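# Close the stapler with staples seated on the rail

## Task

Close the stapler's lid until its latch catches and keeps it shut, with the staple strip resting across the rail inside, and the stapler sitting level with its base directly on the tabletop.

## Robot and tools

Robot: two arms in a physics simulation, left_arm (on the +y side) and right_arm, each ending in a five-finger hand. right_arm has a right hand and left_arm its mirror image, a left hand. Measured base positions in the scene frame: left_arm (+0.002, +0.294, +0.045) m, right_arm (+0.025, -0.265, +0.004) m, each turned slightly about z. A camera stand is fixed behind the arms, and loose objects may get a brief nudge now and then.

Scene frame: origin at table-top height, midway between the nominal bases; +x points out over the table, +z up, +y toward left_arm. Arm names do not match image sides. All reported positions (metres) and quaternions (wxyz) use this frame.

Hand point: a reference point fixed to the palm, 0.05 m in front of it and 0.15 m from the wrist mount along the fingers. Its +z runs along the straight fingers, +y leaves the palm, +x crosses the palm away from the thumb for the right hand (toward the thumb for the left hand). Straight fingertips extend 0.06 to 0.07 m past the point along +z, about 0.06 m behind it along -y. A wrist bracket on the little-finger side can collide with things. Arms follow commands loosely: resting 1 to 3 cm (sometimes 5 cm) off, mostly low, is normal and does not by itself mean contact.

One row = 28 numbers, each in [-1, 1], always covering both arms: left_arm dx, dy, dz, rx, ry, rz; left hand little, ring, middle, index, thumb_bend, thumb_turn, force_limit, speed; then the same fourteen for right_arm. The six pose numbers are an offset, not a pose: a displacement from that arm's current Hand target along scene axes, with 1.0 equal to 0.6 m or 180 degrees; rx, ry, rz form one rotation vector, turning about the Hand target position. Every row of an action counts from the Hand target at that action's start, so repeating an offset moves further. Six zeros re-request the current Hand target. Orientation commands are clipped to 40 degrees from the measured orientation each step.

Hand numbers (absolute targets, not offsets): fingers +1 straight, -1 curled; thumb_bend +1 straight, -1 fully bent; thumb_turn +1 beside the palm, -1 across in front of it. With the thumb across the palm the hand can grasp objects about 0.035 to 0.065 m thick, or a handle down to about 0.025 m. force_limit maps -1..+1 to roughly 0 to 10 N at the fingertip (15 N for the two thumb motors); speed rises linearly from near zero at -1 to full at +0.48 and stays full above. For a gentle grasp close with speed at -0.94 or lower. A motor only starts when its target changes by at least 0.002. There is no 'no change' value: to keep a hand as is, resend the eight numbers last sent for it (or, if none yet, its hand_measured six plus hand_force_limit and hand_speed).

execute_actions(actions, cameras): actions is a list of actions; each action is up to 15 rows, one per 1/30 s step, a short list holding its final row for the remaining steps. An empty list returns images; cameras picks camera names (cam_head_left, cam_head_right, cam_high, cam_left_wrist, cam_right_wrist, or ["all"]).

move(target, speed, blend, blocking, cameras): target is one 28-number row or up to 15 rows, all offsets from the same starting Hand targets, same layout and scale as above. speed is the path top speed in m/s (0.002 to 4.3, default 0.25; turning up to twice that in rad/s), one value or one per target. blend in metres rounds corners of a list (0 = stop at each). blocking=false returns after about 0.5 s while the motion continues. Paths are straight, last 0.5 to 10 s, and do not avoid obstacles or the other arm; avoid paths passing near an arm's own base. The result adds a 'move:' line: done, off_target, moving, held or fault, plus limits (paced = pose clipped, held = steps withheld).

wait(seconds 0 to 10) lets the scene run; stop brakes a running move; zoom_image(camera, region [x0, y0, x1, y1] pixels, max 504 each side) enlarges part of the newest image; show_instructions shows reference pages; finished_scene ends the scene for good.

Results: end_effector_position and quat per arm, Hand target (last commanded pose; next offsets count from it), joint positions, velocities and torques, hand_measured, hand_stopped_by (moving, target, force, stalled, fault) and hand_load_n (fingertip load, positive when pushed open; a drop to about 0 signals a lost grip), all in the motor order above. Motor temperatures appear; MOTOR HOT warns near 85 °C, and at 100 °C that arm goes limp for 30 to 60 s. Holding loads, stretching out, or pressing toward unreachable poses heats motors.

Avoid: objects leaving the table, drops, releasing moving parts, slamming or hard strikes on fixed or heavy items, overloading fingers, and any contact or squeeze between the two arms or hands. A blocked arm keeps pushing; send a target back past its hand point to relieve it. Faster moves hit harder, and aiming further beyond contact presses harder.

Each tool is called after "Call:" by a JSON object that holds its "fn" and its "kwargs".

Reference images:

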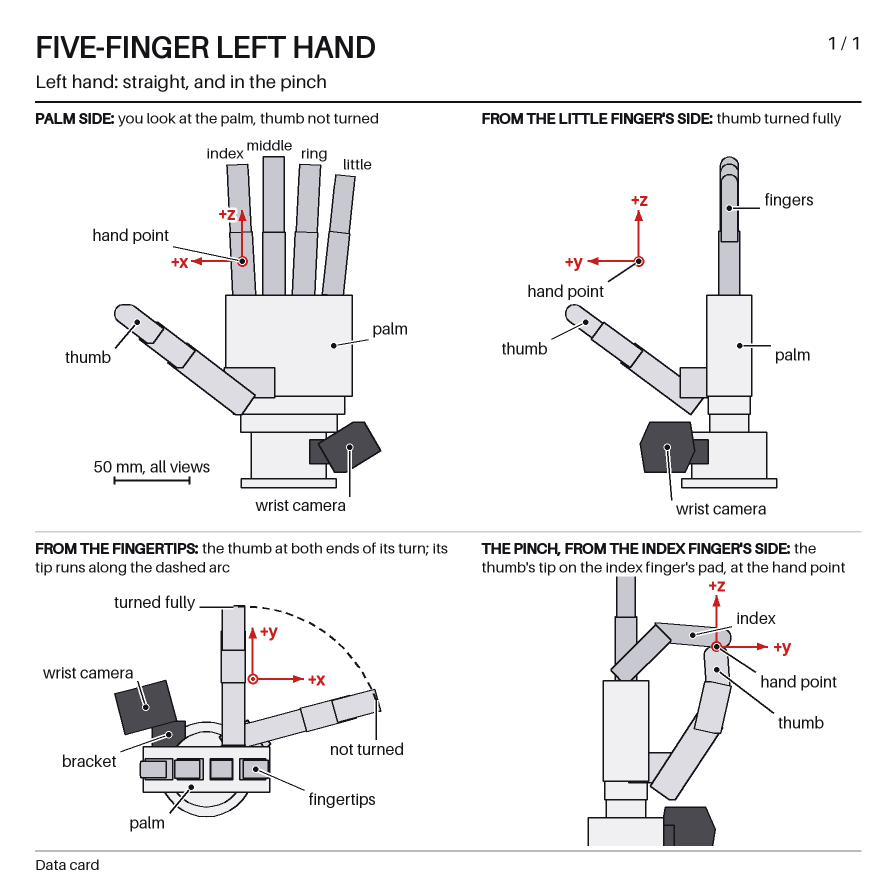

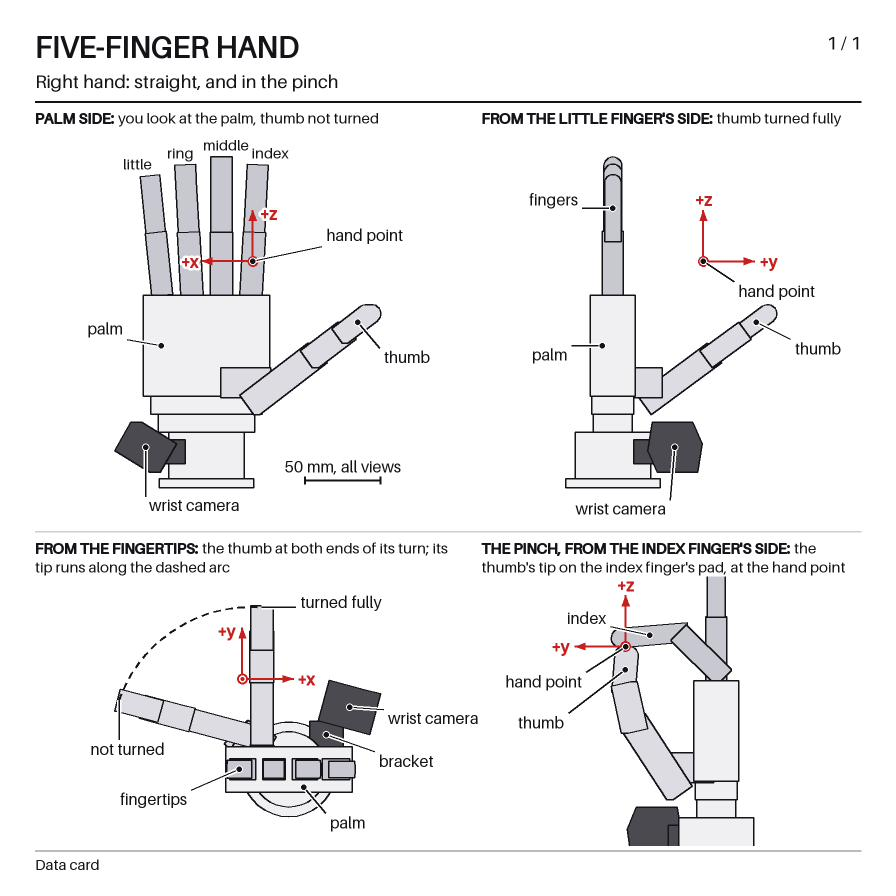

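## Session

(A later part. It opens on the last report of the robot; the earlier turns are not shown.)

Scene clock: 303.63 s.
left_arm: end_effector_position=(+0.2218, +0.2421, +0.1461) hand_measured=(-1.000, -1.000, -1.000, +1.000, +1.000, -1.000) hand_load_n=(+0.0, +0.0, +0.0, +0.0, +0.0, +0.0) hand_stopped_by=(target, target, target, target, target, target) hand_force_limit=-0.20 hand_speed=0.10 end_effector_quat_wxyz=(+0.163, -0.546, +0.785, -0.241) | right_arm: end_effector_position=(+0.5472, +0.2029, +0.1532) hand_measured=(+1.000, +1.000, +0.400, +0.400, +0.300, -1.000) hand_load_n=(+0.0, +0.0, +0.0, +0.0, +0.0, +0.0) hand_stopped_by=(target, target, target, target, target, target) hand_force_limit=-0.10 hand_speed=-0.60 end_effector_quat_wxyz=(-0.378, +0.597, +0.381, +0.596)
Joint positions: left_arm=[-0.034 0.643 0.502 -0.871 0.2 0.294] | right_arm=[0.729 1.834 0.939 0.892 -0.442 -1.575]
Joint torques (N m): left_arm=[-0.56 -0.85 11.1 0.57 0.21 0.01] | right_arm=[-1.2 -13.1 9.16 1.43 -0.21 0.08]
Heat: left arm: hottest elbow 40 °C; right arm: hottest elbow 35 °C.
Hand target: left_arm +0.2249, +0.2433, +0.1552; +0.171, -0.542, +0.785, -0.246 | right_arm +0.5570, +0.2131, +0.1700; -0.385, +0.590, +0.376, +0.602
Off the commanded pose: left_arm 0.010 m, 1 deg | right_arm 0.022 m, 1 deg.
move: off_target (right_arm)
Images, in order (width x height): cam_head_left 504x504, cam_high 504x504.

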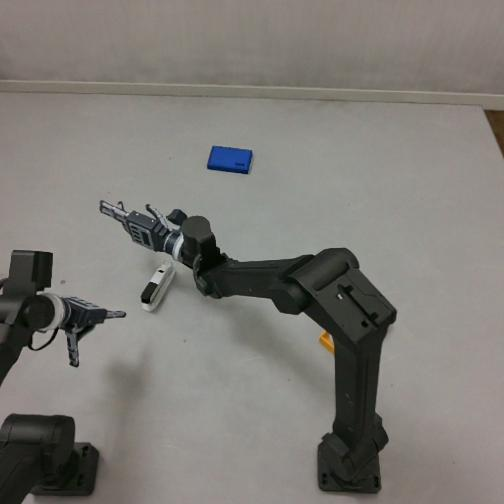

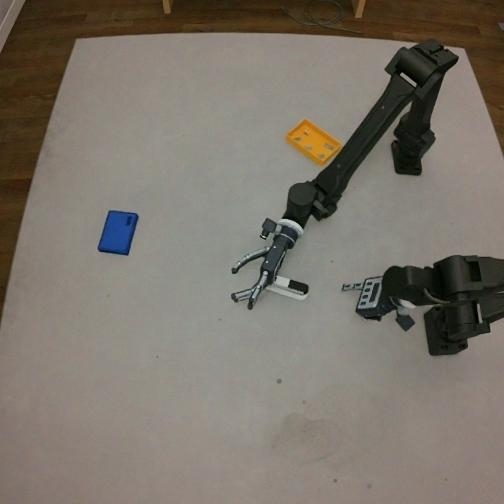

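Call:
{"fn": "execute_actions", "kwargs": {"actions": [], "cameras": ["cam_left_wrist","cam_right_wrist"]}}

Scene clock: 304.93 s.
left_arm: end_effector_position=(+0.2218, +0.2421, +0.1461) hand_measured=(-1.000, -1.000, -1.000, +1.000, +1.000, -1.000) hand_load_n=(-0.5, +0.0, +0.0, +0.0, +0.0, +0.0) hand_stopped_by=(target, target, target, target, target, target) hand_force_limit=-0.20 hand_speed=0.10 end_effector_quat_wxyz=(+0.163, -0.546, +0.785, -0.241) | right_arm: end_effector_position=(+0.5472, +0.2029, +0.1532) hand_measured=(+1.000, +1.000, +0.400, +0.400, +0.300, -1.000) hand_load_n=(+0.0, +0.0, +0.0, +0.5, +0.0, +0.0) hand_stopped_by=(target, target, target, target, target, target) hand_force_limit=-0.10 hand_speed=-0.60 end_effector_quat_wxyz=(-0.378, +0.597, +0.381, +0.596)
Joint positions: left_arm=[-0.034 0.643 0.502 -0.871 0.2 0.294] | right_arm=[0.729 1.834 0.939 0.892 -0.442 -1.575]
Joint velocities: within noise
Joint torques (N m): left_arm=[-0.91 -0.67 11.12 0.61 0.18 0] | right_arm=[-1.2 -13.16 9.17 1.44 -0.21 0.08]
Motor temperatures (°C): left_arm=[26 30 40 28 28 24] | right_arm=[26 33 35 28 26 29]
Heat: left arm: hottest elbow 40 °C; right arm: hottest elbow 35 °C.
Hand target: left_arm +0.2249, +0.2433, +0.1552; +0.171, -0.542, +0.785, -0.246 | right_arm +0.5570, +0.2131, +0.1700; -0.385, +0.590, +0.376, +0.602
Off the commanded pose: left_arm 0.010 m, 1 deg | right_arm 0.022 m, 1 deg.
camera_calibration:
cam_left_wrist: T_world_to_cam=[[0.66489, -0.544949, 0.510835, -0.0840671], [-0.738722, -0.580928, 0.341778, 0.250537], [0.110507, -0.604609, -0.788819, 0.347789], [0, 0, 0, 1]] pos_world=[0.202539, 0.310008, 0.231659]
cam_right_wrist: T_world_to_cam=[[0.88282, -0.408029, 0.232683, -0.430494], [-0.0486367, -0.57212, -0.818727, 0.266179], [0.467187, 0.711471, -0.524924, -0.208132], [0, 0, 0, 1]] pos_world=[0.490232, 0.124713, 0.208843]
Images, in order (width x height): cam_left_wrist 504x504, cam_right_wrist 504x504.

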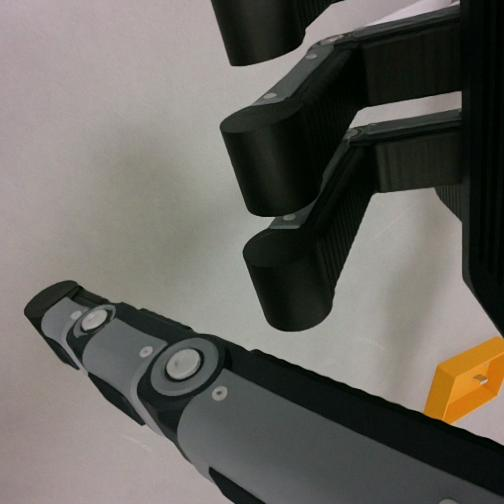

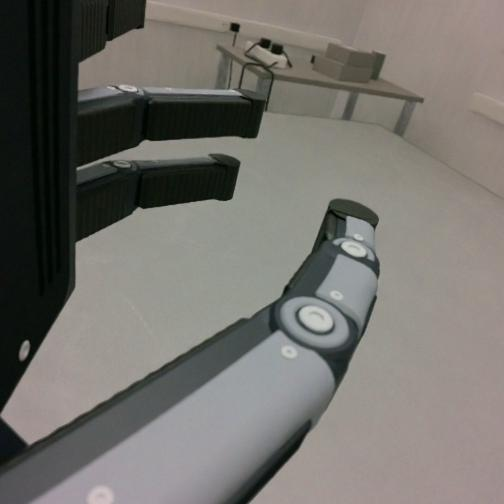

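Call:
{"fn": "move", "kwargs": {"target": [[0,0,0,0,0,0,-1,-1,-1,1,1,-1,-0.2,0.1, -0.17,-0.25,0.0,0,0,0,1,1,0.4,0.4,0.3,-1,-0.1,-0.6],[0,0,0,0,0,0,-1,-1,-1,1,1,-1,-0.2,0.1, -0.335,-0.245,-0.08,0,0,0,1,1,0.4,0.4,0.3,-1,-0.1,-0.6]], "speed": [0.25,0.2], "blend": [0.04,0], "cameras": ["cam_right_wrist","cam_head_left"]}}

Scene clock: 308.67 s.
left_arm: end_effector_position=(+0.2218, +0.2421, +0.1461) hand_measured=(-1.000, -1.000, -1.000, +1.000, +1.000, -1.000) hand_load_n=(+0.0, +0.0, +0.0, +0.0, -0.5, +0.0) hand_stopped_by=(target, target, target, target, target, target) hand_force_limit=-0.20 hand_speed=0.10 end_effector_quat_wxyz=(+0.163, -0.546, +0.785, -0.241) | right_arm: end_effector_position=(+0.3600, +0.0636, +0.1243) hand_measured=(+1.000, +1.000, +0.400, +0.400, +0.300, -1.000) hand_load_n=(+0.0, +0.0, +0.0, +0.0, +0.0, +0.5) hand_stopped_by=(target, target, target, target, target, target) hand_force_limit=-0.10 hand_speed=-0.60 end_effector_quat_wxyz=(-0.379, +0.591, +0.378, +0.604)
Joint positions: left_arm=[-0.034 0.643 0.502 -0.871 0.2 0.294] | right_arm=[0.776 1.543 0.271 1.289 -0.391 -1.574]
Joint torques (N m): left_arm=[-1.44 -0.79 11.15 0.59 0.19 0.02] | right_arm=[0.03 -4.66 3.33 3 0.01 0.06]
Heat: left arm: hottest elbow 40 °C; right arm: hottest elbow 35 °C.
Hand target: left_arm +0.2249, +0.2433, +0.1552; +0.171, -0.542, +0.785, -0.246 | right_arm +0.3560, +0.0661, +0.1221; -0.385, +0.590, +0.376, +0.602
Off the commanded pose: left_arm 0.010 m, 1 deg | right_arm 0.005 m, 1 deg.
move: done
camera_calibration:
cam_right_wrist: T_world_to_cam=[[0.878003, -0.414512, 0.239354, -0.313962], [-0.0389605, -0.560285, -0.827383, 0.150458], [0.477067, 0.717119, -0.508082, -0.0426499], [0, 0, 0, 1]] pos_world=[0.301868, -0.0152565, 0.177965]
Images, in order (width x height): cam_head_left 504x504, cam_right_wrist 504x504.

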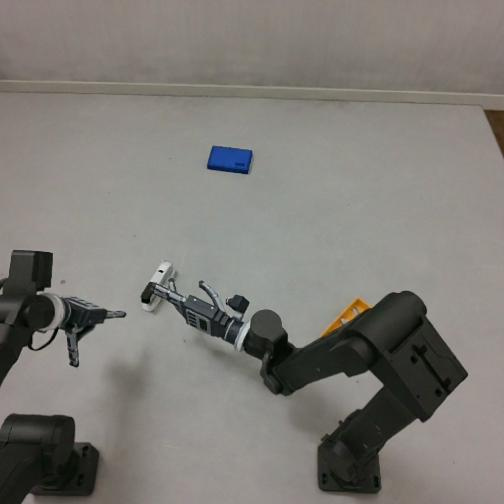

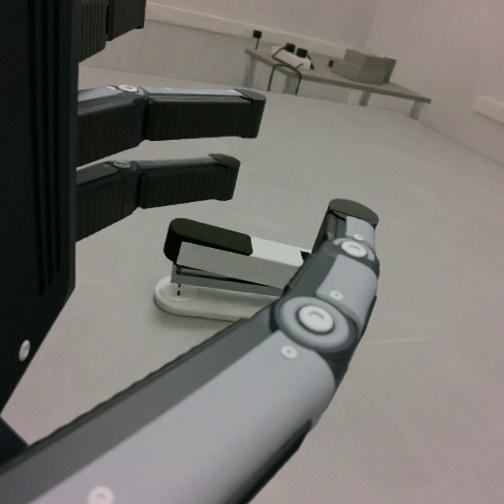

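Excellent view. Zoom.

Call:
{"fn": "zoom_image", "kwargs": {"camera": "cam_right_wrist", "region": [140, 200, 320, 340]}}

Scaled by 2.800 from the camera's 504x504 image, which has a finer 720x720 frame.

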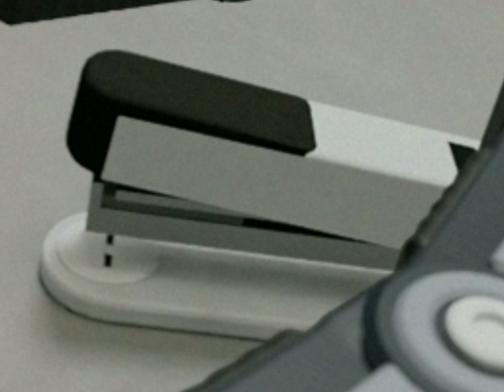

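Call:
{"fn": "move", "kwargs": {"target": [[0.1,-0.04,0.03,0.04,0.105,0,-1,-1,-1,-1,1,-1,-0.2,0.1, -0.03,-0.078,-0.05,0,0,0,1,1,0.4,0.4,0.3,-1,-0.1,-0.6],[0.2085,-0.0838,-0.02,0.0688,0.1813,0,-1,-1,-1,-1,1,-1,-0.2,0.1, -0.03,-0.078,-0.05,0,0,0,1,1,0.4,0.4,0.3,-1,-0.1,-0.6]], "speed": [0.2,0.15], "blend": [0.03,0], "cameras": ["cam_right_wrist","cam_head_left","cam_high"]}}

Scene clock: 314.10 s.
left_arm: end_effector_position=(+0.3258, +0.2011, +0.1254) hand_measured=(-1.000, -1.000, -1.000, -1.000, +1.000, -1.000) hand_load_n=(+0.0, +0.0, +0.0, +0.0, +0.0, +0.0) hand_stopped_by=(target, target, target, target, target, target) hand_force_limit=-0.20 hand_speed=0.10 end_effector_quat_wxyz=(-0.019, -0.568, +0.823, +0.019) | right_arm: end_effector_position=(+0.3345, +0.0253, +0.0926) hand_measured=(+1.000, +1.000, +0.400, +0.400, +0.300, -1.000) hand_load_n=(+0.0, +0.0, +0.0, +0.0, +0.0, +0.0) hand_stopped_by=(target, target, target, target, target, target) hand_force_limit=-0.10 hand_speed=-0.60 end_effector_quat_wxyz=(-0.385, +0.588, +0.386, +0.598)
Joint positions: left_arm=[-0.243 1.522 1.068 -1.17 0.002 0.15] | right_arm=[0.706 1.698 0.156 1.554 -0.484 -1.574]
Joint torques (N m): left_arm=[-2.26 -11.22 13.35 -0.51 -0.18 -0.19] | right_arm=[-2.14 -4.66 1.51 2.96 -0.2 0.07]
Heat: left arm: hottest elbow 41 °C; right arm: hottest elbow 34 °C.
Hand target: left_arm +0.3501, +0.1931, +0.1432; +0.001, -0.568, +0.823, +0.001 | right_arm +0.3379, +0.0193, +0.0921; -0.385, +0.590, +0.376, +0.602
Off the commanded pose: left_arm 0.031 m, 3 deg | right_arm 0.007 m, 1 deg.
joint sent to its limit (right arm) — joint 4 (wrist pitch), upper limit. The joint targets are off in position, not in orientation.
move: off_target (left_arm)
camera_calibration:
cam_right_wrist: T_world_to_cam=[[0.88783, -0.393589, 0.238423, -0.3036], [-0.0288567, -0.564717, -0.82478, 0.0983462], [0.459266, 0.725384, -0.51273, -0.0129517], [0, 0, 0, 1]] pos_world=[0.278331, -0.0545608, 0.146858]
Images, in order (width x height): cam_head_left 504x504, cam_high 504x504, cam_right_wrist 504x504.

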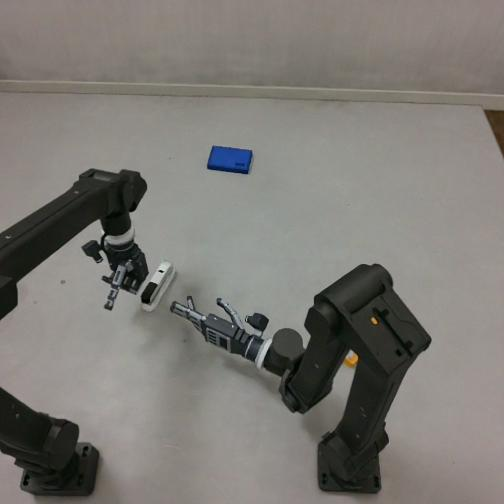

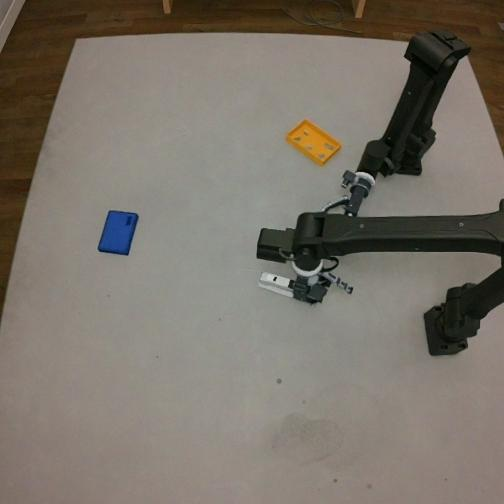

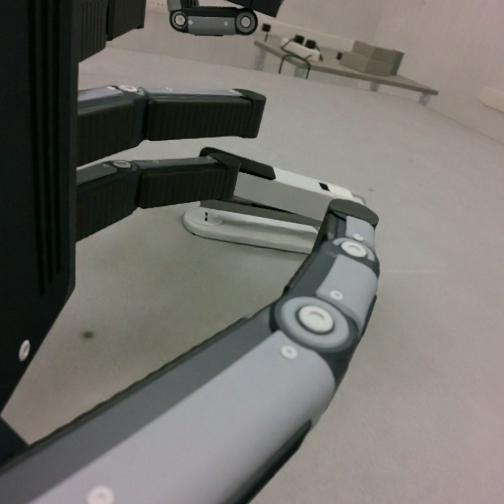

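Call:
{"fn": "zoom_image", "kwargs": {"camera": "cam_right_wrist", "region": [150, 0, 390, 270]}}

Scaled by 1.867 from the camera's 504x504 image, which has a finer 720x720 frame.

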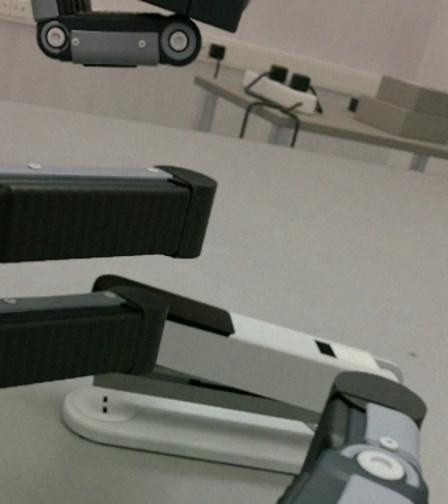

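Call:
{"fn": "move", "kwargs": {"target": [0.015,-0.005,-0.10,0,0,0,-1,-1,-1,-1,1,-1,-0.2,0.1, 0,0,0,0,0,0,1,1,0.4,0.4,0.3,-1,-0.1,-0.6], "speed": 0.1, "cameras": ["cam_right_wrist","cam_high"]}}

Call:
{"fn": "zoom_image", "kwargs": {"camera": "cam_right_wrist", "region": [150, 50, 390, 270]}}

Scene clock: 316.27 s.
left_arm: end_effector_position=(+0.3548, +0.1948, +0.0835) hand_measured=(-1.000, -1.000, -1.000, -1.000, +1.000, -1.000) hand_load_n=(+0.0, +0.0, +0.0, +0.0, +0.0, +0.0) hand_stopped_by=(target, target, target, target, target, target) hand_force_limit=-0.20 hand_speed=0.10 end_effector_quat_wxyz=(-0.005, -0.569, +0.822, +0.004) | right_arm: end_effector_position=(+0.3345, +0.0253, +0.0926) hand_measured=(+1.000, +1.000, +0.400, +0.400, +0.300, -1.000) hand_load_n=(+0.0, +0.0, +0.0, +0.0, +0.0, +0.0) hand_stopped_by=(target, target, target, target, target, target) hand_force_limit=-0.10 hand_speed=-0.60 end_effector_quat_wxyz=(-0.385, +0.588, +0.386, +0.598)
Joint positions: left_arm=[-0.243 1.619 1.068 -1.033 0.002 0.148] | right_arm=[0.706 1.698 0.156 1.554 -0.484 -1.574]
Joint torques (N m): left_arm=[-2.14 -12.04 7.77 0.42 -0.19 -0.23] | right_arm=[-2.2 -4.66 1.51 2.96 -0.2 0.07]
Heat: left arm: hottest elbow 41 °C; right arm: hottest elbow 34 °C.
Hand target: left_arm +0.3590, +0.1901, +0.0832; +0.000, -0.568, +0.823, +0.001 | right_arm +0.3379, +0.0193, +0.0921; -0.385, +0.590, +0.376, +0.602
Off the commanded pose: left_arm 0.006 m, 1 deg | right_arm 0.007 m, 1 deg.
joint sent to its limit (right arm) — joint 4 (wrist pitch), upper limit. The joint targets are off in position, not in orientation.
move: done
camera_calibration:
cam_right_wrist: T_world_to_cam=[[0.88783, -0.393589, 0.238423, -0.3036], [-0.0288567, -0.564717, -0.82478, 0.0983462], [0.459266, 0.725384, -0.51273, -0.0129517], [0, 0, 0, 1]] pos_world=[0.278331, -0.0545608, 0.146858]
Images, in order (width x height): cam_high 504x504, cam_right_wrist 504x504.

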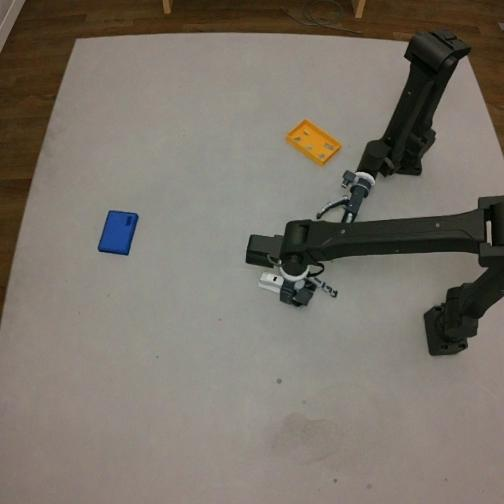

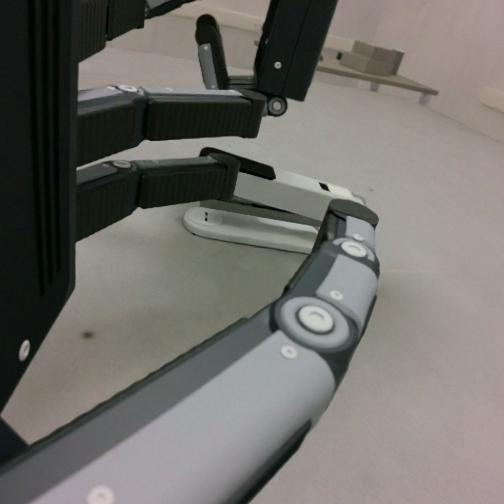

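Scaled by 2.100 from the camera's 504x504 image, which has a finer 720x720 frame.

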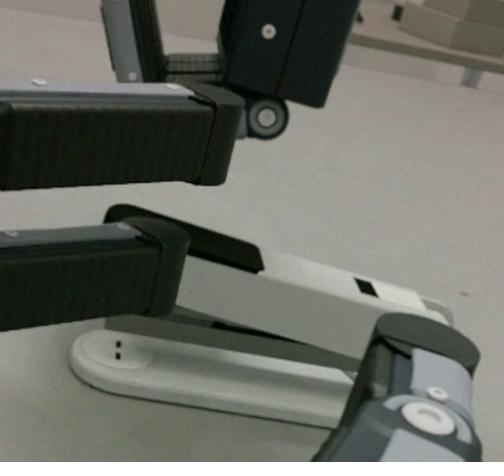

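Call:
{"fn": "move", "kwargs": {"target": [-0.05,0.015,-0.03,0,0,0,-1,-1,-1,-1,1,-1,-0.2,0.1, -0.046,0.044,0.017,0,0,0,1,1,0.4,0.4,0.3,-1,-0.1,-0.6], "speed": 0.08, "cameras": ["cam_right_wrist","cam_high"]}}

Call:
{"fn": "zoom_image", "kwargs": {"camera": "cam_right_wrist", "region": [150, 50, 390, 290]}}

Scene clock: 318.70 s.
left_arm: end_effector_position=(+0.3261, +0.2010, +0.0595) hand_measured=(-1.000, -1.000, -1.000, -1.000, +1.000, -1.000) hand_load_n=(+0.0, +0.0, +0.0, +0.0, +0.0, +0.0) hand_stopped_by=(target, target, target, target, target, target) hand_force_limit=-0.20 hand_speed=0.10 end_effector_quat_wxyz=(-0.011, -0.569, +0.822, +0.010) | right_arm: end_effector_position=(+0.3138, +0.0441, +0.1034) hand_measured=(+1.000, +1.000, +0.400, +0.400, +0.300, -1.000) hand_load_n=(+0.0, +0.0, +0.0, +0.0, +0.0, +0.0) hand_stopped_by=(target, target, target, target, target, target) hand_force_limit=-0.10 hand_speed=-0.60 end_effector_quat_wxyz=(-0.380, +0.586, +0.377, +0.608)
Joint positions: left_arm=[-0.243 1.6 0.966 -0.965 0.002 0.148] | right_arm=[0.851 1.649 0.145 1.533 -0.317 -1.574]
Joint torques (N m): left_arm=[-1.79 -13.74 6.38 0.24 -0.19 -0.14] | right_arm=[0.03 -6.01 1.84 1.46 0.01 0.04]
Heat: left arm: hottest elbow 41 °C; right arm: hottest elbow 34 °C.
Hand target: left_arm +0.3291, +0.1991, +0.0652; +0.001, -0.568, +0.823, +0.001 | right_arm +0.3104, +0.0457, +0.1023; -0.385, +0.590, +0.376, +0.602
Off the commanded pose: left_arm 0.007 m, 2 deg | right_arm 0.004 m, 1 deg.
move: done
camera_calibration:
cam_right_wrist: T_world_to_cam=[[0.876676, -0.415859, 0.241868, -0.276285], [-0.0321316, -0.552252, -0.833058, 0.11855], [0.480006, 0.722551, -0.497508, -0.0195029], [0, 0, 0, 1]] pos_world=[0.255383, -0.0353345, 0.15588]
Images, in order (width x height): cam_high 504x504, cam_right_wrist 504x504.

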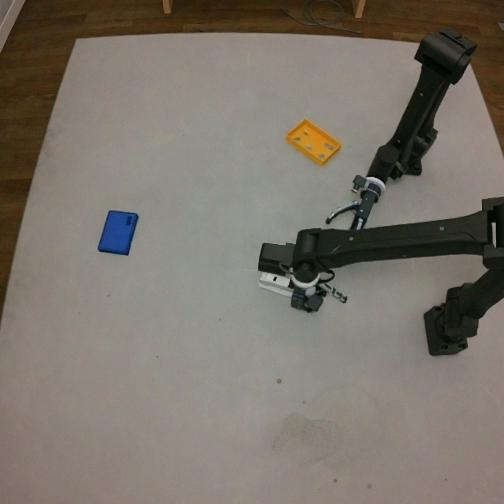

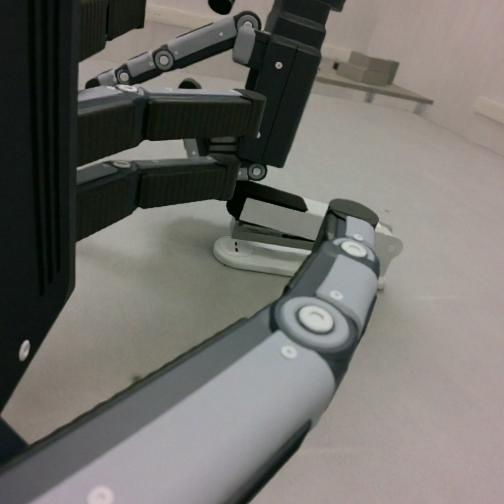

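Scaled by 2.100 from the camera's 504x504 image, which has a finer 720x720 frame.

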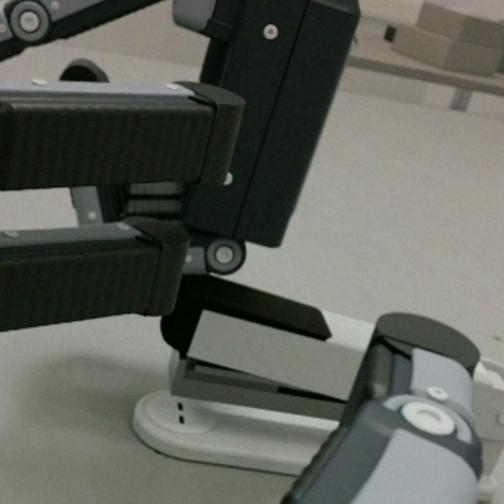

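Call:
{"fn": "move", "kwargs": {"target": [0,0,-0.06,0,0,0,-1,-1,-1,-1,1,-1,-0.2,0.1, 0,0,0,0,0,0,1,1,0.4,0.4,0.3,-1,-0.1,-0.6], "speed": 0.05, "cameras": ["cam_right_wrist"]}}

Call:
{"fn": "zoom_image", "kwargs": {"camera": "cam_right_wrist", "region": [150, 50, 390, 290]}}

Scene clock: 320.57 s.
left_arm: end_effector_position=(+0.3277, +0.2006, +0.0522) hand_measured=(-1.000, -1.000, -1.000, -1.000, +1.000, -1.000) hand_load_n=(+0.0, +0.0, +0.0, -2.0, +0.0, +0.0) hand_stopped_by=(target, target, target, target, target, target) hand_force_limit=-0.20 hand_speed=0.10 end_effector_quat_wxyz=(+0.001, -0.569, +0.822, -0.002) | right_arm: end_effector_position=(+0.3138, +0.0441, +0.1033) hand_measured=(+1.000, +1.000, +0.400, +0.400, +0.300, -1.000) hand_load_n=(+0.0, +0.0, +0.0, +0.0, +0.0, +0.5) hand_stopped_by=(target, target, target, target, target, target) hand_force_limit=-0.10 hand_speed=-0.60 end_effector_quat_wxyz=(-0.380, +0.586, +0.377, +0.608)
Joint positions: left_arm=[-0.243 1.593 0.939 -0.914 0.002 0.148] | right_arm=[0.851 1.649 0.145 1.533 -0.317 -1.574]
Joint torques (N m): left_arm=[-1.9 -8.35 5.03 2.51 -0.19 -0.18] | right_arm=[0.03 -6.01 1.85 1.46 0.01 0.04]
Heat: left arm: hottest elbow 41 °C; right arm: hottest elbow 34 °C.
Hand target: left_arm +0.3290, +0.1991, +0.0292; +0.001, -0.568, +0.823, +0.001 | right_arm +0.3104, +0.0457, +0.1023; -0.385, +0.590, +0.376, +0.602
Off the commanded pose: left_arm 0.023 m, 0 deg | right_arm 0.004 m, 1 deg.
move: off_target (left_arm)
camera_calibration:
cam_right_wrist: T_world_to_cam=[[0.876773, -0.415748, 0.241707, -0.276281], [-0.0323424, -0.552449, -0.832919, 0.118574], [0.479815, 0.722464, -0.497819, -0.0194083], [0, 0, 0, 1]] pos_world=[0.255383, -0.035335, 0.15588]
Images, in order (width x height): cam_right_wrist 504x504.

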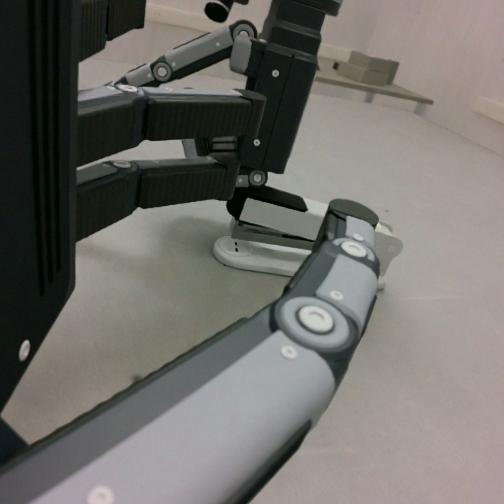

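Scaled by 2.100 from the camera's 504x504 image, which has a finer 720x720 frame.

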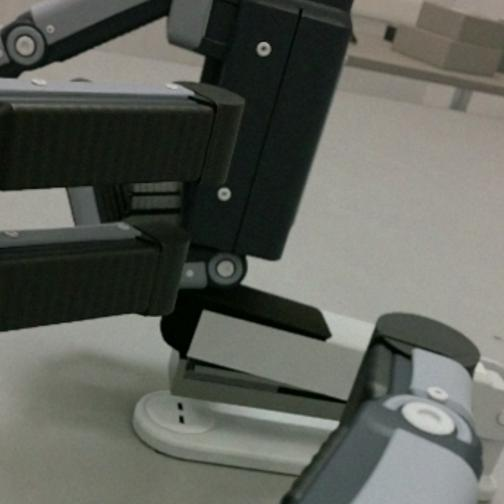

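Call:
{"fn": "move", "kwargs": {"target": [0,0,-0.05,0,0,0,-1,-1,-1,-1,1,-1,-0.2,0.1, 0,0,0,0,0,0,1,1,0.4,0.4,0.3,-1,-0.1,-0.6], "speed": 0.05, "cameras": ["cam_right_wrist"]}}

Call:
{"fn": "zoom_image", "kwargs": {"camera": "cam_right_wrist", "region": [150, 50, 390, 290]}}

Scene clock: 322.20 s.
left_arm: end_effector_position=(+0.3286, +0.2006, +0.0503) hand_measured=(-1.000, -1.000, -1.000, -1.000, +1.000, -1.000) hand_load_n=(+0.0, +0.0, +0.0, -4.0, +0.0, +0.0) hand_stopped_by=(target, target, target, target, target, target) hand_force_limit=-0.20 hand_speed=0.10 end_effector_quat_wxyz=(+0.010, -0.565, +0.825, -0.015) | right_arm: end_effector_position=(+0.3138, +0.0441, +0.1033) hand_measured=(+1.000, +1.000, +0.400, +0.400, +0.300, -1.000) hand_load_n=(+0.0, +0.0, +0.0, +0.0, +0.0, +0.0) hand_stopped_by=(target, target, target, target, target, target) hand_force_limit=-0.10 hand_speed=-0.60 end_effector_quat_wxyz=(-0.380, +0.586, +0.377, +0.608)
Joint positions: left_arm=[-0.241 1.576 0.918 -0.878 0.007 0.158] | right_arm=[0.851 1.649 0.145 1.533 -0.317 -1.574]
Joint torques (N m): left_arm=[-1.38 -2.78 4.04 4.31 -0.38 -0.27] | right_arm=[0.03 -6.01 1.84 1.46 0.01 0.04]
Heat: left arm: hottest elbow 41 °C; right arm: hottest elbow 34 °C.
Hand target: left_arm +0.3290, +0.1991, -0.0008; +0.001, -0.568, +0.823, +0.001 | right_arm +0.3104, +0.0457, +0.1023; -0.385, +0.590, +0.376, +0.602
Off the commanded pose: left_arm 0.051 m, 2 deg | right_arm 0.004 m, 1 deg.
move: off_target (left_arm)
camera_calibration:
cam_right_wrist: T_world_to_cam=[[0.876773, -0.415748, 0.241707, -0.276281], [-0.0323424, -0.552449, -0.832919, 0.118574], [0.479815, 0.722464, -0.497819, -0.0194083], [0, 0, 0, 1]] pos_world=[0.255383, -0.035335, 0.15588]
Images, in order (width x height): cam_right_wrist 504x504.

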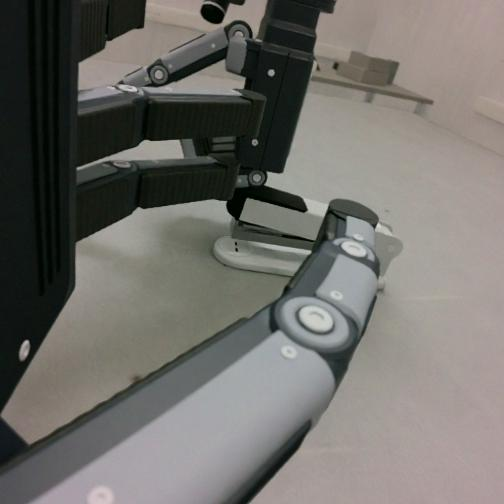

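Scaled by 2.100 from the camera's 504x504 image, which has a finer 720x720 frame.

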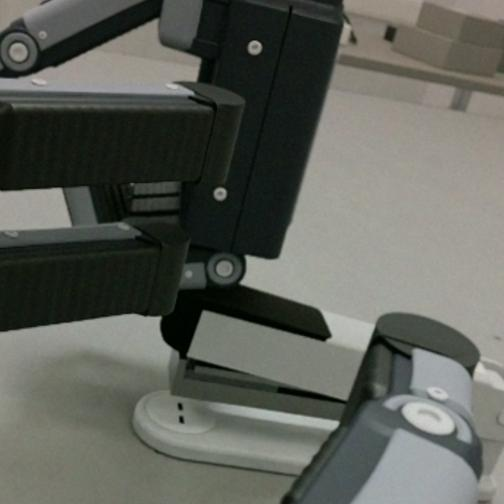

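Call:
{"fn": "move", "kwargs": {"target": [-0.01,0.005,0.20,0,0,0,-1,-1,-1,-1,1,-1,-0.2,0.1, 0,0,0,0,0,0,1,1,0.4,0.4,0.3,-1,-0.1,-0.6], "speed": 0.15, "cameras": ["cam_right_wrist","cam_high","cam_head_left"]}}

Call:
{"fn": "zoom_image", "kwargs": {"camera": "cam_right_wrist", "region": [200, 160, 340, 300]}}

Scene clock: 324.53 s.
left_arm: end_effector_position=(+0.2988, +0.2079, +0.0999) hand_measured=(-1.000, -1.000, -1.000, -1.000, +1.000, -1.000) hand_load_n=(+0.0, +0.0, +0.0, +0.0, +0.5, +0.0) hand_stopped_by=(target, target, target, target, target, target) hand_force_limit=-0.20 hand_speed=0.10 end_effector_quat_wxyz=(-0.021, -0.566, +0.824, +0.021) | right_arm: end_effector_position=(+0.3138, +0.0441, +0.1033) hand_measured=(+1.000, +1.000, +0.400, +0.400, +0.300, -1.000) hand_load_n=(+0.0, +0.0, +0.0, +0.0, +0.0, +0.5) hand_stopped_by=(target, target, target, target, target, target) hand_force_limit=-0.10 hand_speed=-0.60 end_effector_quat_wxyz=(-0.380, +0.586, +0.377, +0.608)
Joint positions: left_arm=[-0.241 1.493 0.958 -1.096 0.002 0.156] | right_arm=[0.851 1.649 0.145 1.533 -0.317 -1.574]
Joint torques (N m): left_arm=[-1.38 -11.28 12.42 -0.51 -0.16 -0.2] | right_arm=[0.03 -6.07 1.84 1.46 0.01 0.04]
Heat: left arm: hottest elbow 41 °C; right arm: hottest elbow 34 °C.
Hand target: left_arm +0.3230, +0.2021, +0.1192; +0.001, -0.568, +0.823, +0.001 | right_arm +0.3104, +0.0457, +0.1023; -0.385, +0.590, +0.376, +0.602
Off the commanded pose: left_arm 0.032 m, 3 deg | right_arm 0.004 m, 1 deg.
move: off_target (left_arm)
camera_calibration:
cam_right_wrist: T_world_to_cam=[[0.876773, -0.415748, 0.241707, -0.276281], [-0.0323424, -0.552449, -0.832919, 0.118574], [0.479815, 0.722464, -0.497819, -0.0194083], [0, 0, 0, 1]] pos_world=[0.255383, -0.035335, 0.15588]
Images, in order (width x height): cam_head_left 504x504, cam_high 504x504, cam_right_wrist 504x504.

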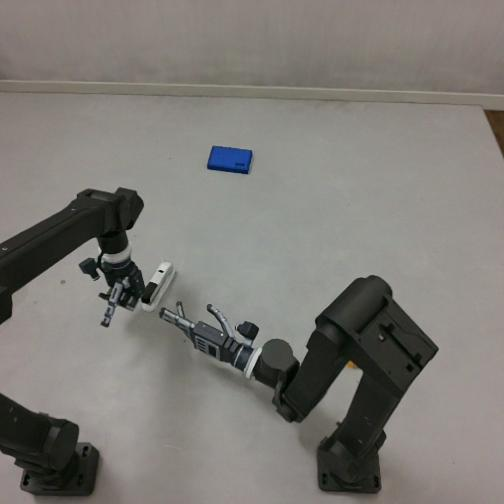

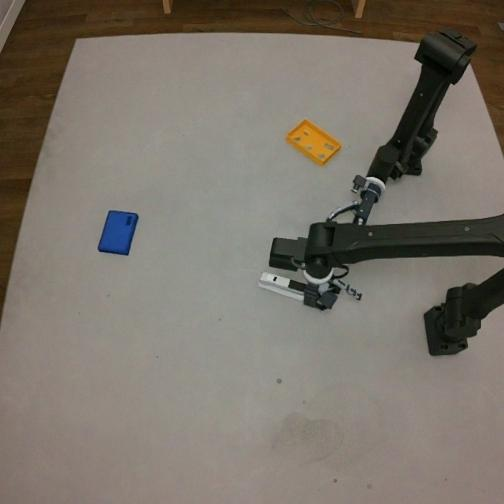

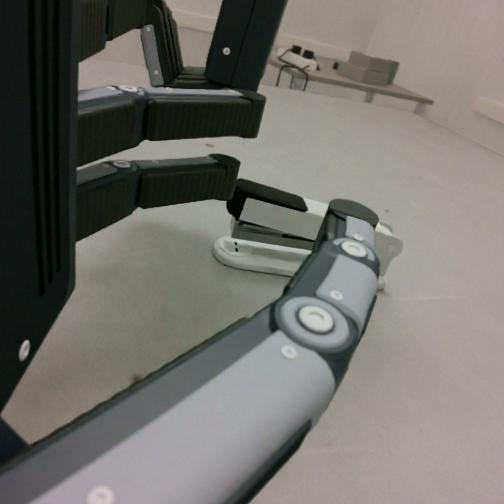

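Scaled by 3.600 from the camera's 504x504 image, which has a finer 720x720 frame.

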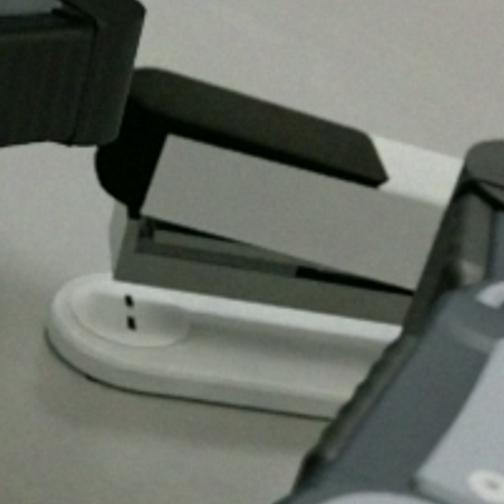

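Call:
{"fn": "zoom_image", "kwargs": {"camera": "cam_right_wrist", "region": [225, 195, 325, 285]}}

Scaled by 5.040 from the camera's 504x504 image, which has a finer 720x720 frame.

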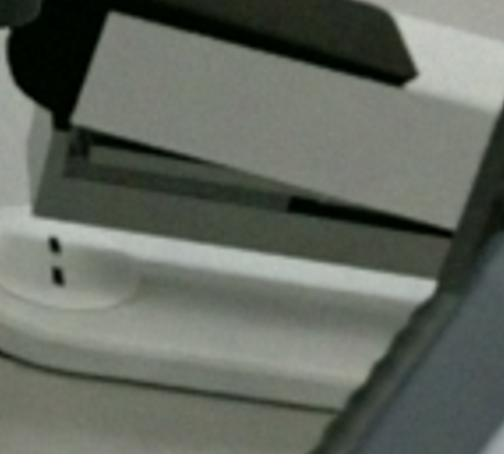

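Call:
{"fn": "move", "kwargs": {"target": [0,0,0.03,0,0,0,-1,-1,-1,-1,1,-1,-0.2,0.1, 0.01,0.08,-0.05,0,0,0,1,1,0.4,0.4,0.3,-1,-0.1,-0.6], "speed": 0.12, "cameras": ["cam_right_wrist"]}}

Scene clock: 331.20 s.
left_arm: end_effector_position=(+0.2975, +0.2081, +0.1142) hand_measured=(-1.000, -1.000, -1.000, -1.000, +1.000, -1.000) hand_load_n=(+0.0, +0.0, +0.0, +0.0, +0.5, +0.0) hand_stopped_by=(target, target, target, target, target, target) hand_force_limit=-0.20 hand_speed=0.10 end_effector_quat_wxyz=(-0.026, -0.566, +0.824, +0.026) | right_arm: end_effector_position=(+0.3143, +0.0851, +0.0676) hand_measured=(+1.000, +1.000, +0.400, +0.400, +0.300, -1.000) hand_load_n=(+0.0, +0.0, +0.0, +0.0, +0.0, +0.0) hand_stopped_by=(target, target, target, target, target, target) hand_force_limit=-0.10 hand_speed=-0.60 end_effector_quat_wxyz=(-0.375, +0.603, +0.382, +0.591)
Joint positions: left_arm=[-0.241 1.479 0.982 -1.147 0.002 0.156] | right_arm=[0.962 1.814 0.24 1.554 -0.207 -1.574]
Joint torques (N m): left_arm=[-1.61 -11.87 13.01 -0.7 -0.18 -0.2] | right_arm=[-0.03 -5.89 2.97 3.03 0 0]
Heat: left arm: hottest elbow 43 °C; right arm: hottest elbow 34 °C.
Hand target: left_arm +0.3230, +0.2021, +0.1372; +0.000, -0.568, +0.823, +0.001 | right_arm +0.3164, +0.0937, +0.0723; -0.385, +0.590, +0.376, +0.602
Off the commanded pose: left_arm 0.035 m, 4 deg | right_arm 0.010 m, 2 deg.
joint sent to its limit (right arm) — joint 4 (wrist pitch), upper limit. The joint targets are off in position, not in orientation.
move: off_target (left_arm)
camera_calibration:
cam_right_wrist: T_world_to_cam=[[0.884579, -0.406477, 0.228683, -0.253369], [-0.0586325, -0.583356, -0.810097, 0.120848], [0.462689, 0.703187, -0.539858, -0.0572703], [0, 0, 0, 1]] pos_world=[0.257709, 0.00778057, 0.124922]
Images, in order (width x height): cam_right_wrist 504x504.

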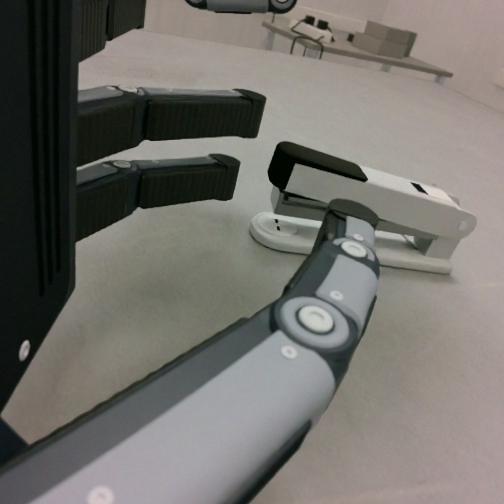

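Call:
{"fn": "zoom_image", "kwargs": {"camera": "cam_right_wrist", "region": [240, 130, 490, 290]}}

Call:
{"fn": "zoom_image", "kwargs": {"camera": "cam_right_wrist", "region": [250, 160, 340, 250]}}

Scaled by 2.016 from the camera's 504x504 image, which has a finer 720x720 frame.

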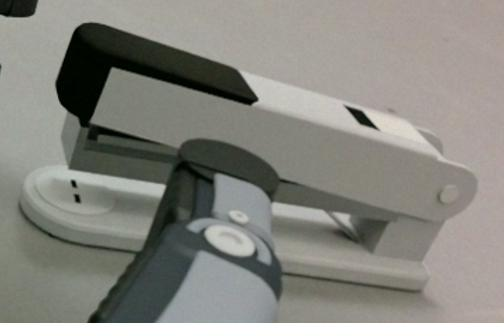

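Scaled by 5.600 from the camera's 504x504 image, which has a finer 720x720 frame.

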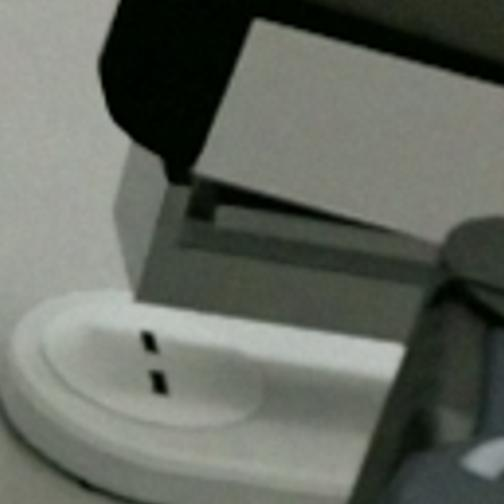

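Call:
{"fn": "move", "kwargs": {"target": [[-0.006,0,-0.12,0,0,0,-1,-1,-1,-1,1,-1,-0.2,0.1, 0,0,0,0,0,0,1,1,0.4,0.4,0.3,-1,-0.1,-0.6],[-0.006,0,-0.23,0,0,0,-1,-1,-1,-1,1,-1,-0.2,0.1, 0,0,0,0,0,0,1,1,0.4,0.4,0.3,-1,-0.1,-0.6]], "speed": [0.12,0.06], "blend": [0.01,0], "cameras": ["cam_right_wrist","cam_high"]}}

Call:
{"fn": "zoom_image", "kwargs": {"camera": "cam_right_wrist", "region": [240, 130, 490, 290]}}

Call:
{"fn": "zoom_image", "kwargs": {"camera": "cam_right_wrist", "region": [250, 160, 340, 250]}}

Call:
{"fn": "zoom_image", "kwargs": {"camera": "cam_high", "region": [250, 262, 310, 307]}}

Scene clock: 340.47 s.
left_arm: end_effector_position=(+0.3193, +0.2037, +0.0472) hand_measured=(-1.000, -1.000, -1.000, -1.000, +1.000, -1.000) hand_load_n=(+0.0, +0.0, +0.0, -0.5, +0.0, +0.0) hand_stopped_by=(target, target, target, target, target, target) hand_force_limit=-0.20 hand_speed=0.10 end_effector_quat_wxyz=(+0.011, -0.564, +0.826, -0.014) | right_arm: end_effector_position=(+0.3143, +0.0851, +0.0676) hand_measured=(+1.000, +1.000, +0.400, +0.400, +0.300, -1.000) hand_load_n=(+0.0, +0.0, +0.0, +0.0, +0.0, +0.0) hand_stopped_by=(target, target, target, target, target, target) hand_force_limit=-0.10 hand_speed=-0.60 end_effector_quat_wxyz=(-0.375, +0.603, +0.382, +0.591)
Joint positions: left_arm=[-0.241 1.559 0.887 -0.864 0.003 0.162] | right_arm=[0.962 1.814 0.24 1.554 -0.207 -1.574]
Joint torques (N m): left_arm=[-1.32 -2.55 4.08 4.16 -0.25 -0.28] | right_arm=[-0.03 -5.95 2.97 3.06 0 0.01]
Heat: left arm: hottest elbow 43 °C; right arm: hottest elbow 33 °C.
Hand target: left_arm +0.3195, +0.2021, -0.0008; +0.001, -0.568, +0.823, +0.000 | right_arm +0.3164, +0.0937, +0.0723; -0.385, +0.590, +0.376, +0.602
Off the commanded pose: left_arm 0.048 m, 2 deg | right_arm 0.010 m, 2 deg.
joint sent to its limit (right arm) — joint 4 (wrist pitch), upper limit. The joint targets are off in position, not in orientation.
move: off_target (left_arm)
camera_calibration:
cam_right_wrist: T_world_to_cam=[[0.884579, -0.406477, 0.228683, -0.253369], [-0.0586325, -0.583356, -0.810097, 0.120848], [0.462689, 0.703187, -0.539858, -0.0572703], [0, 0, 0, 1]] pos_world=[0.257709, 0.00778057, 0.124922]
Images, in order (width x height): cam_high 504x504, cam_right_wrist 504x504.

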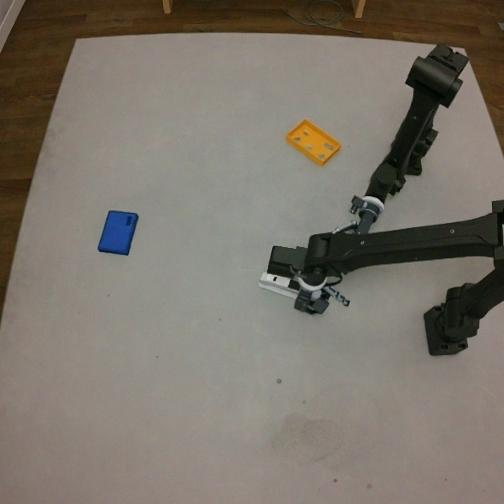

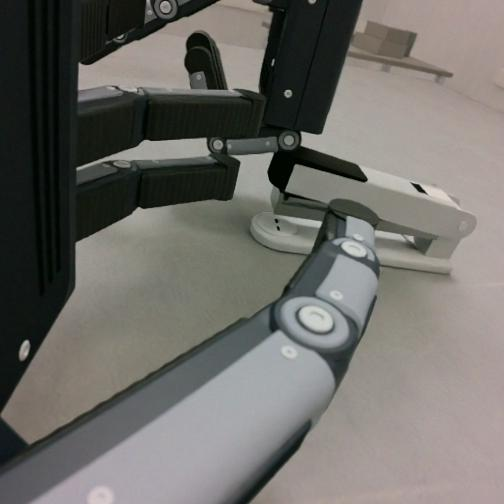

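Scaled by 2.016 from the camera's 504x504 image, which has a finer 720x720 frame.

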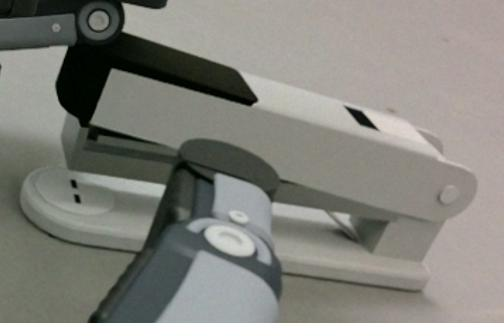

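Scaled by 5.600 from the camera's 504x504 image, which has a finer 720x720 frame.

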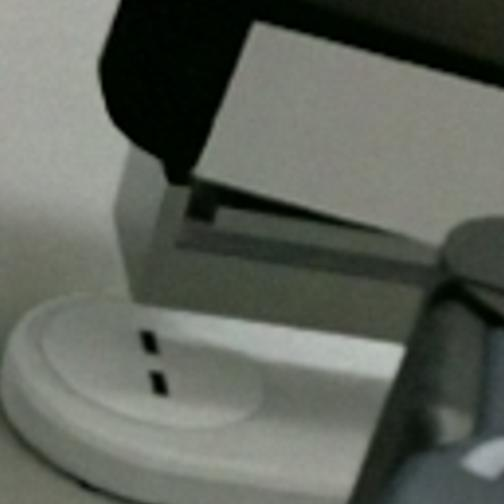

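Scaled by 8.400 from the camera's 504x504 image, which has a finer 720x720 frame.

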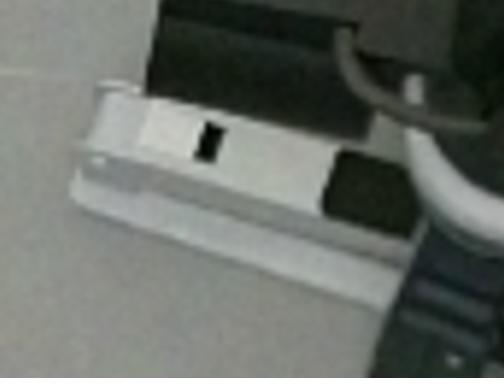

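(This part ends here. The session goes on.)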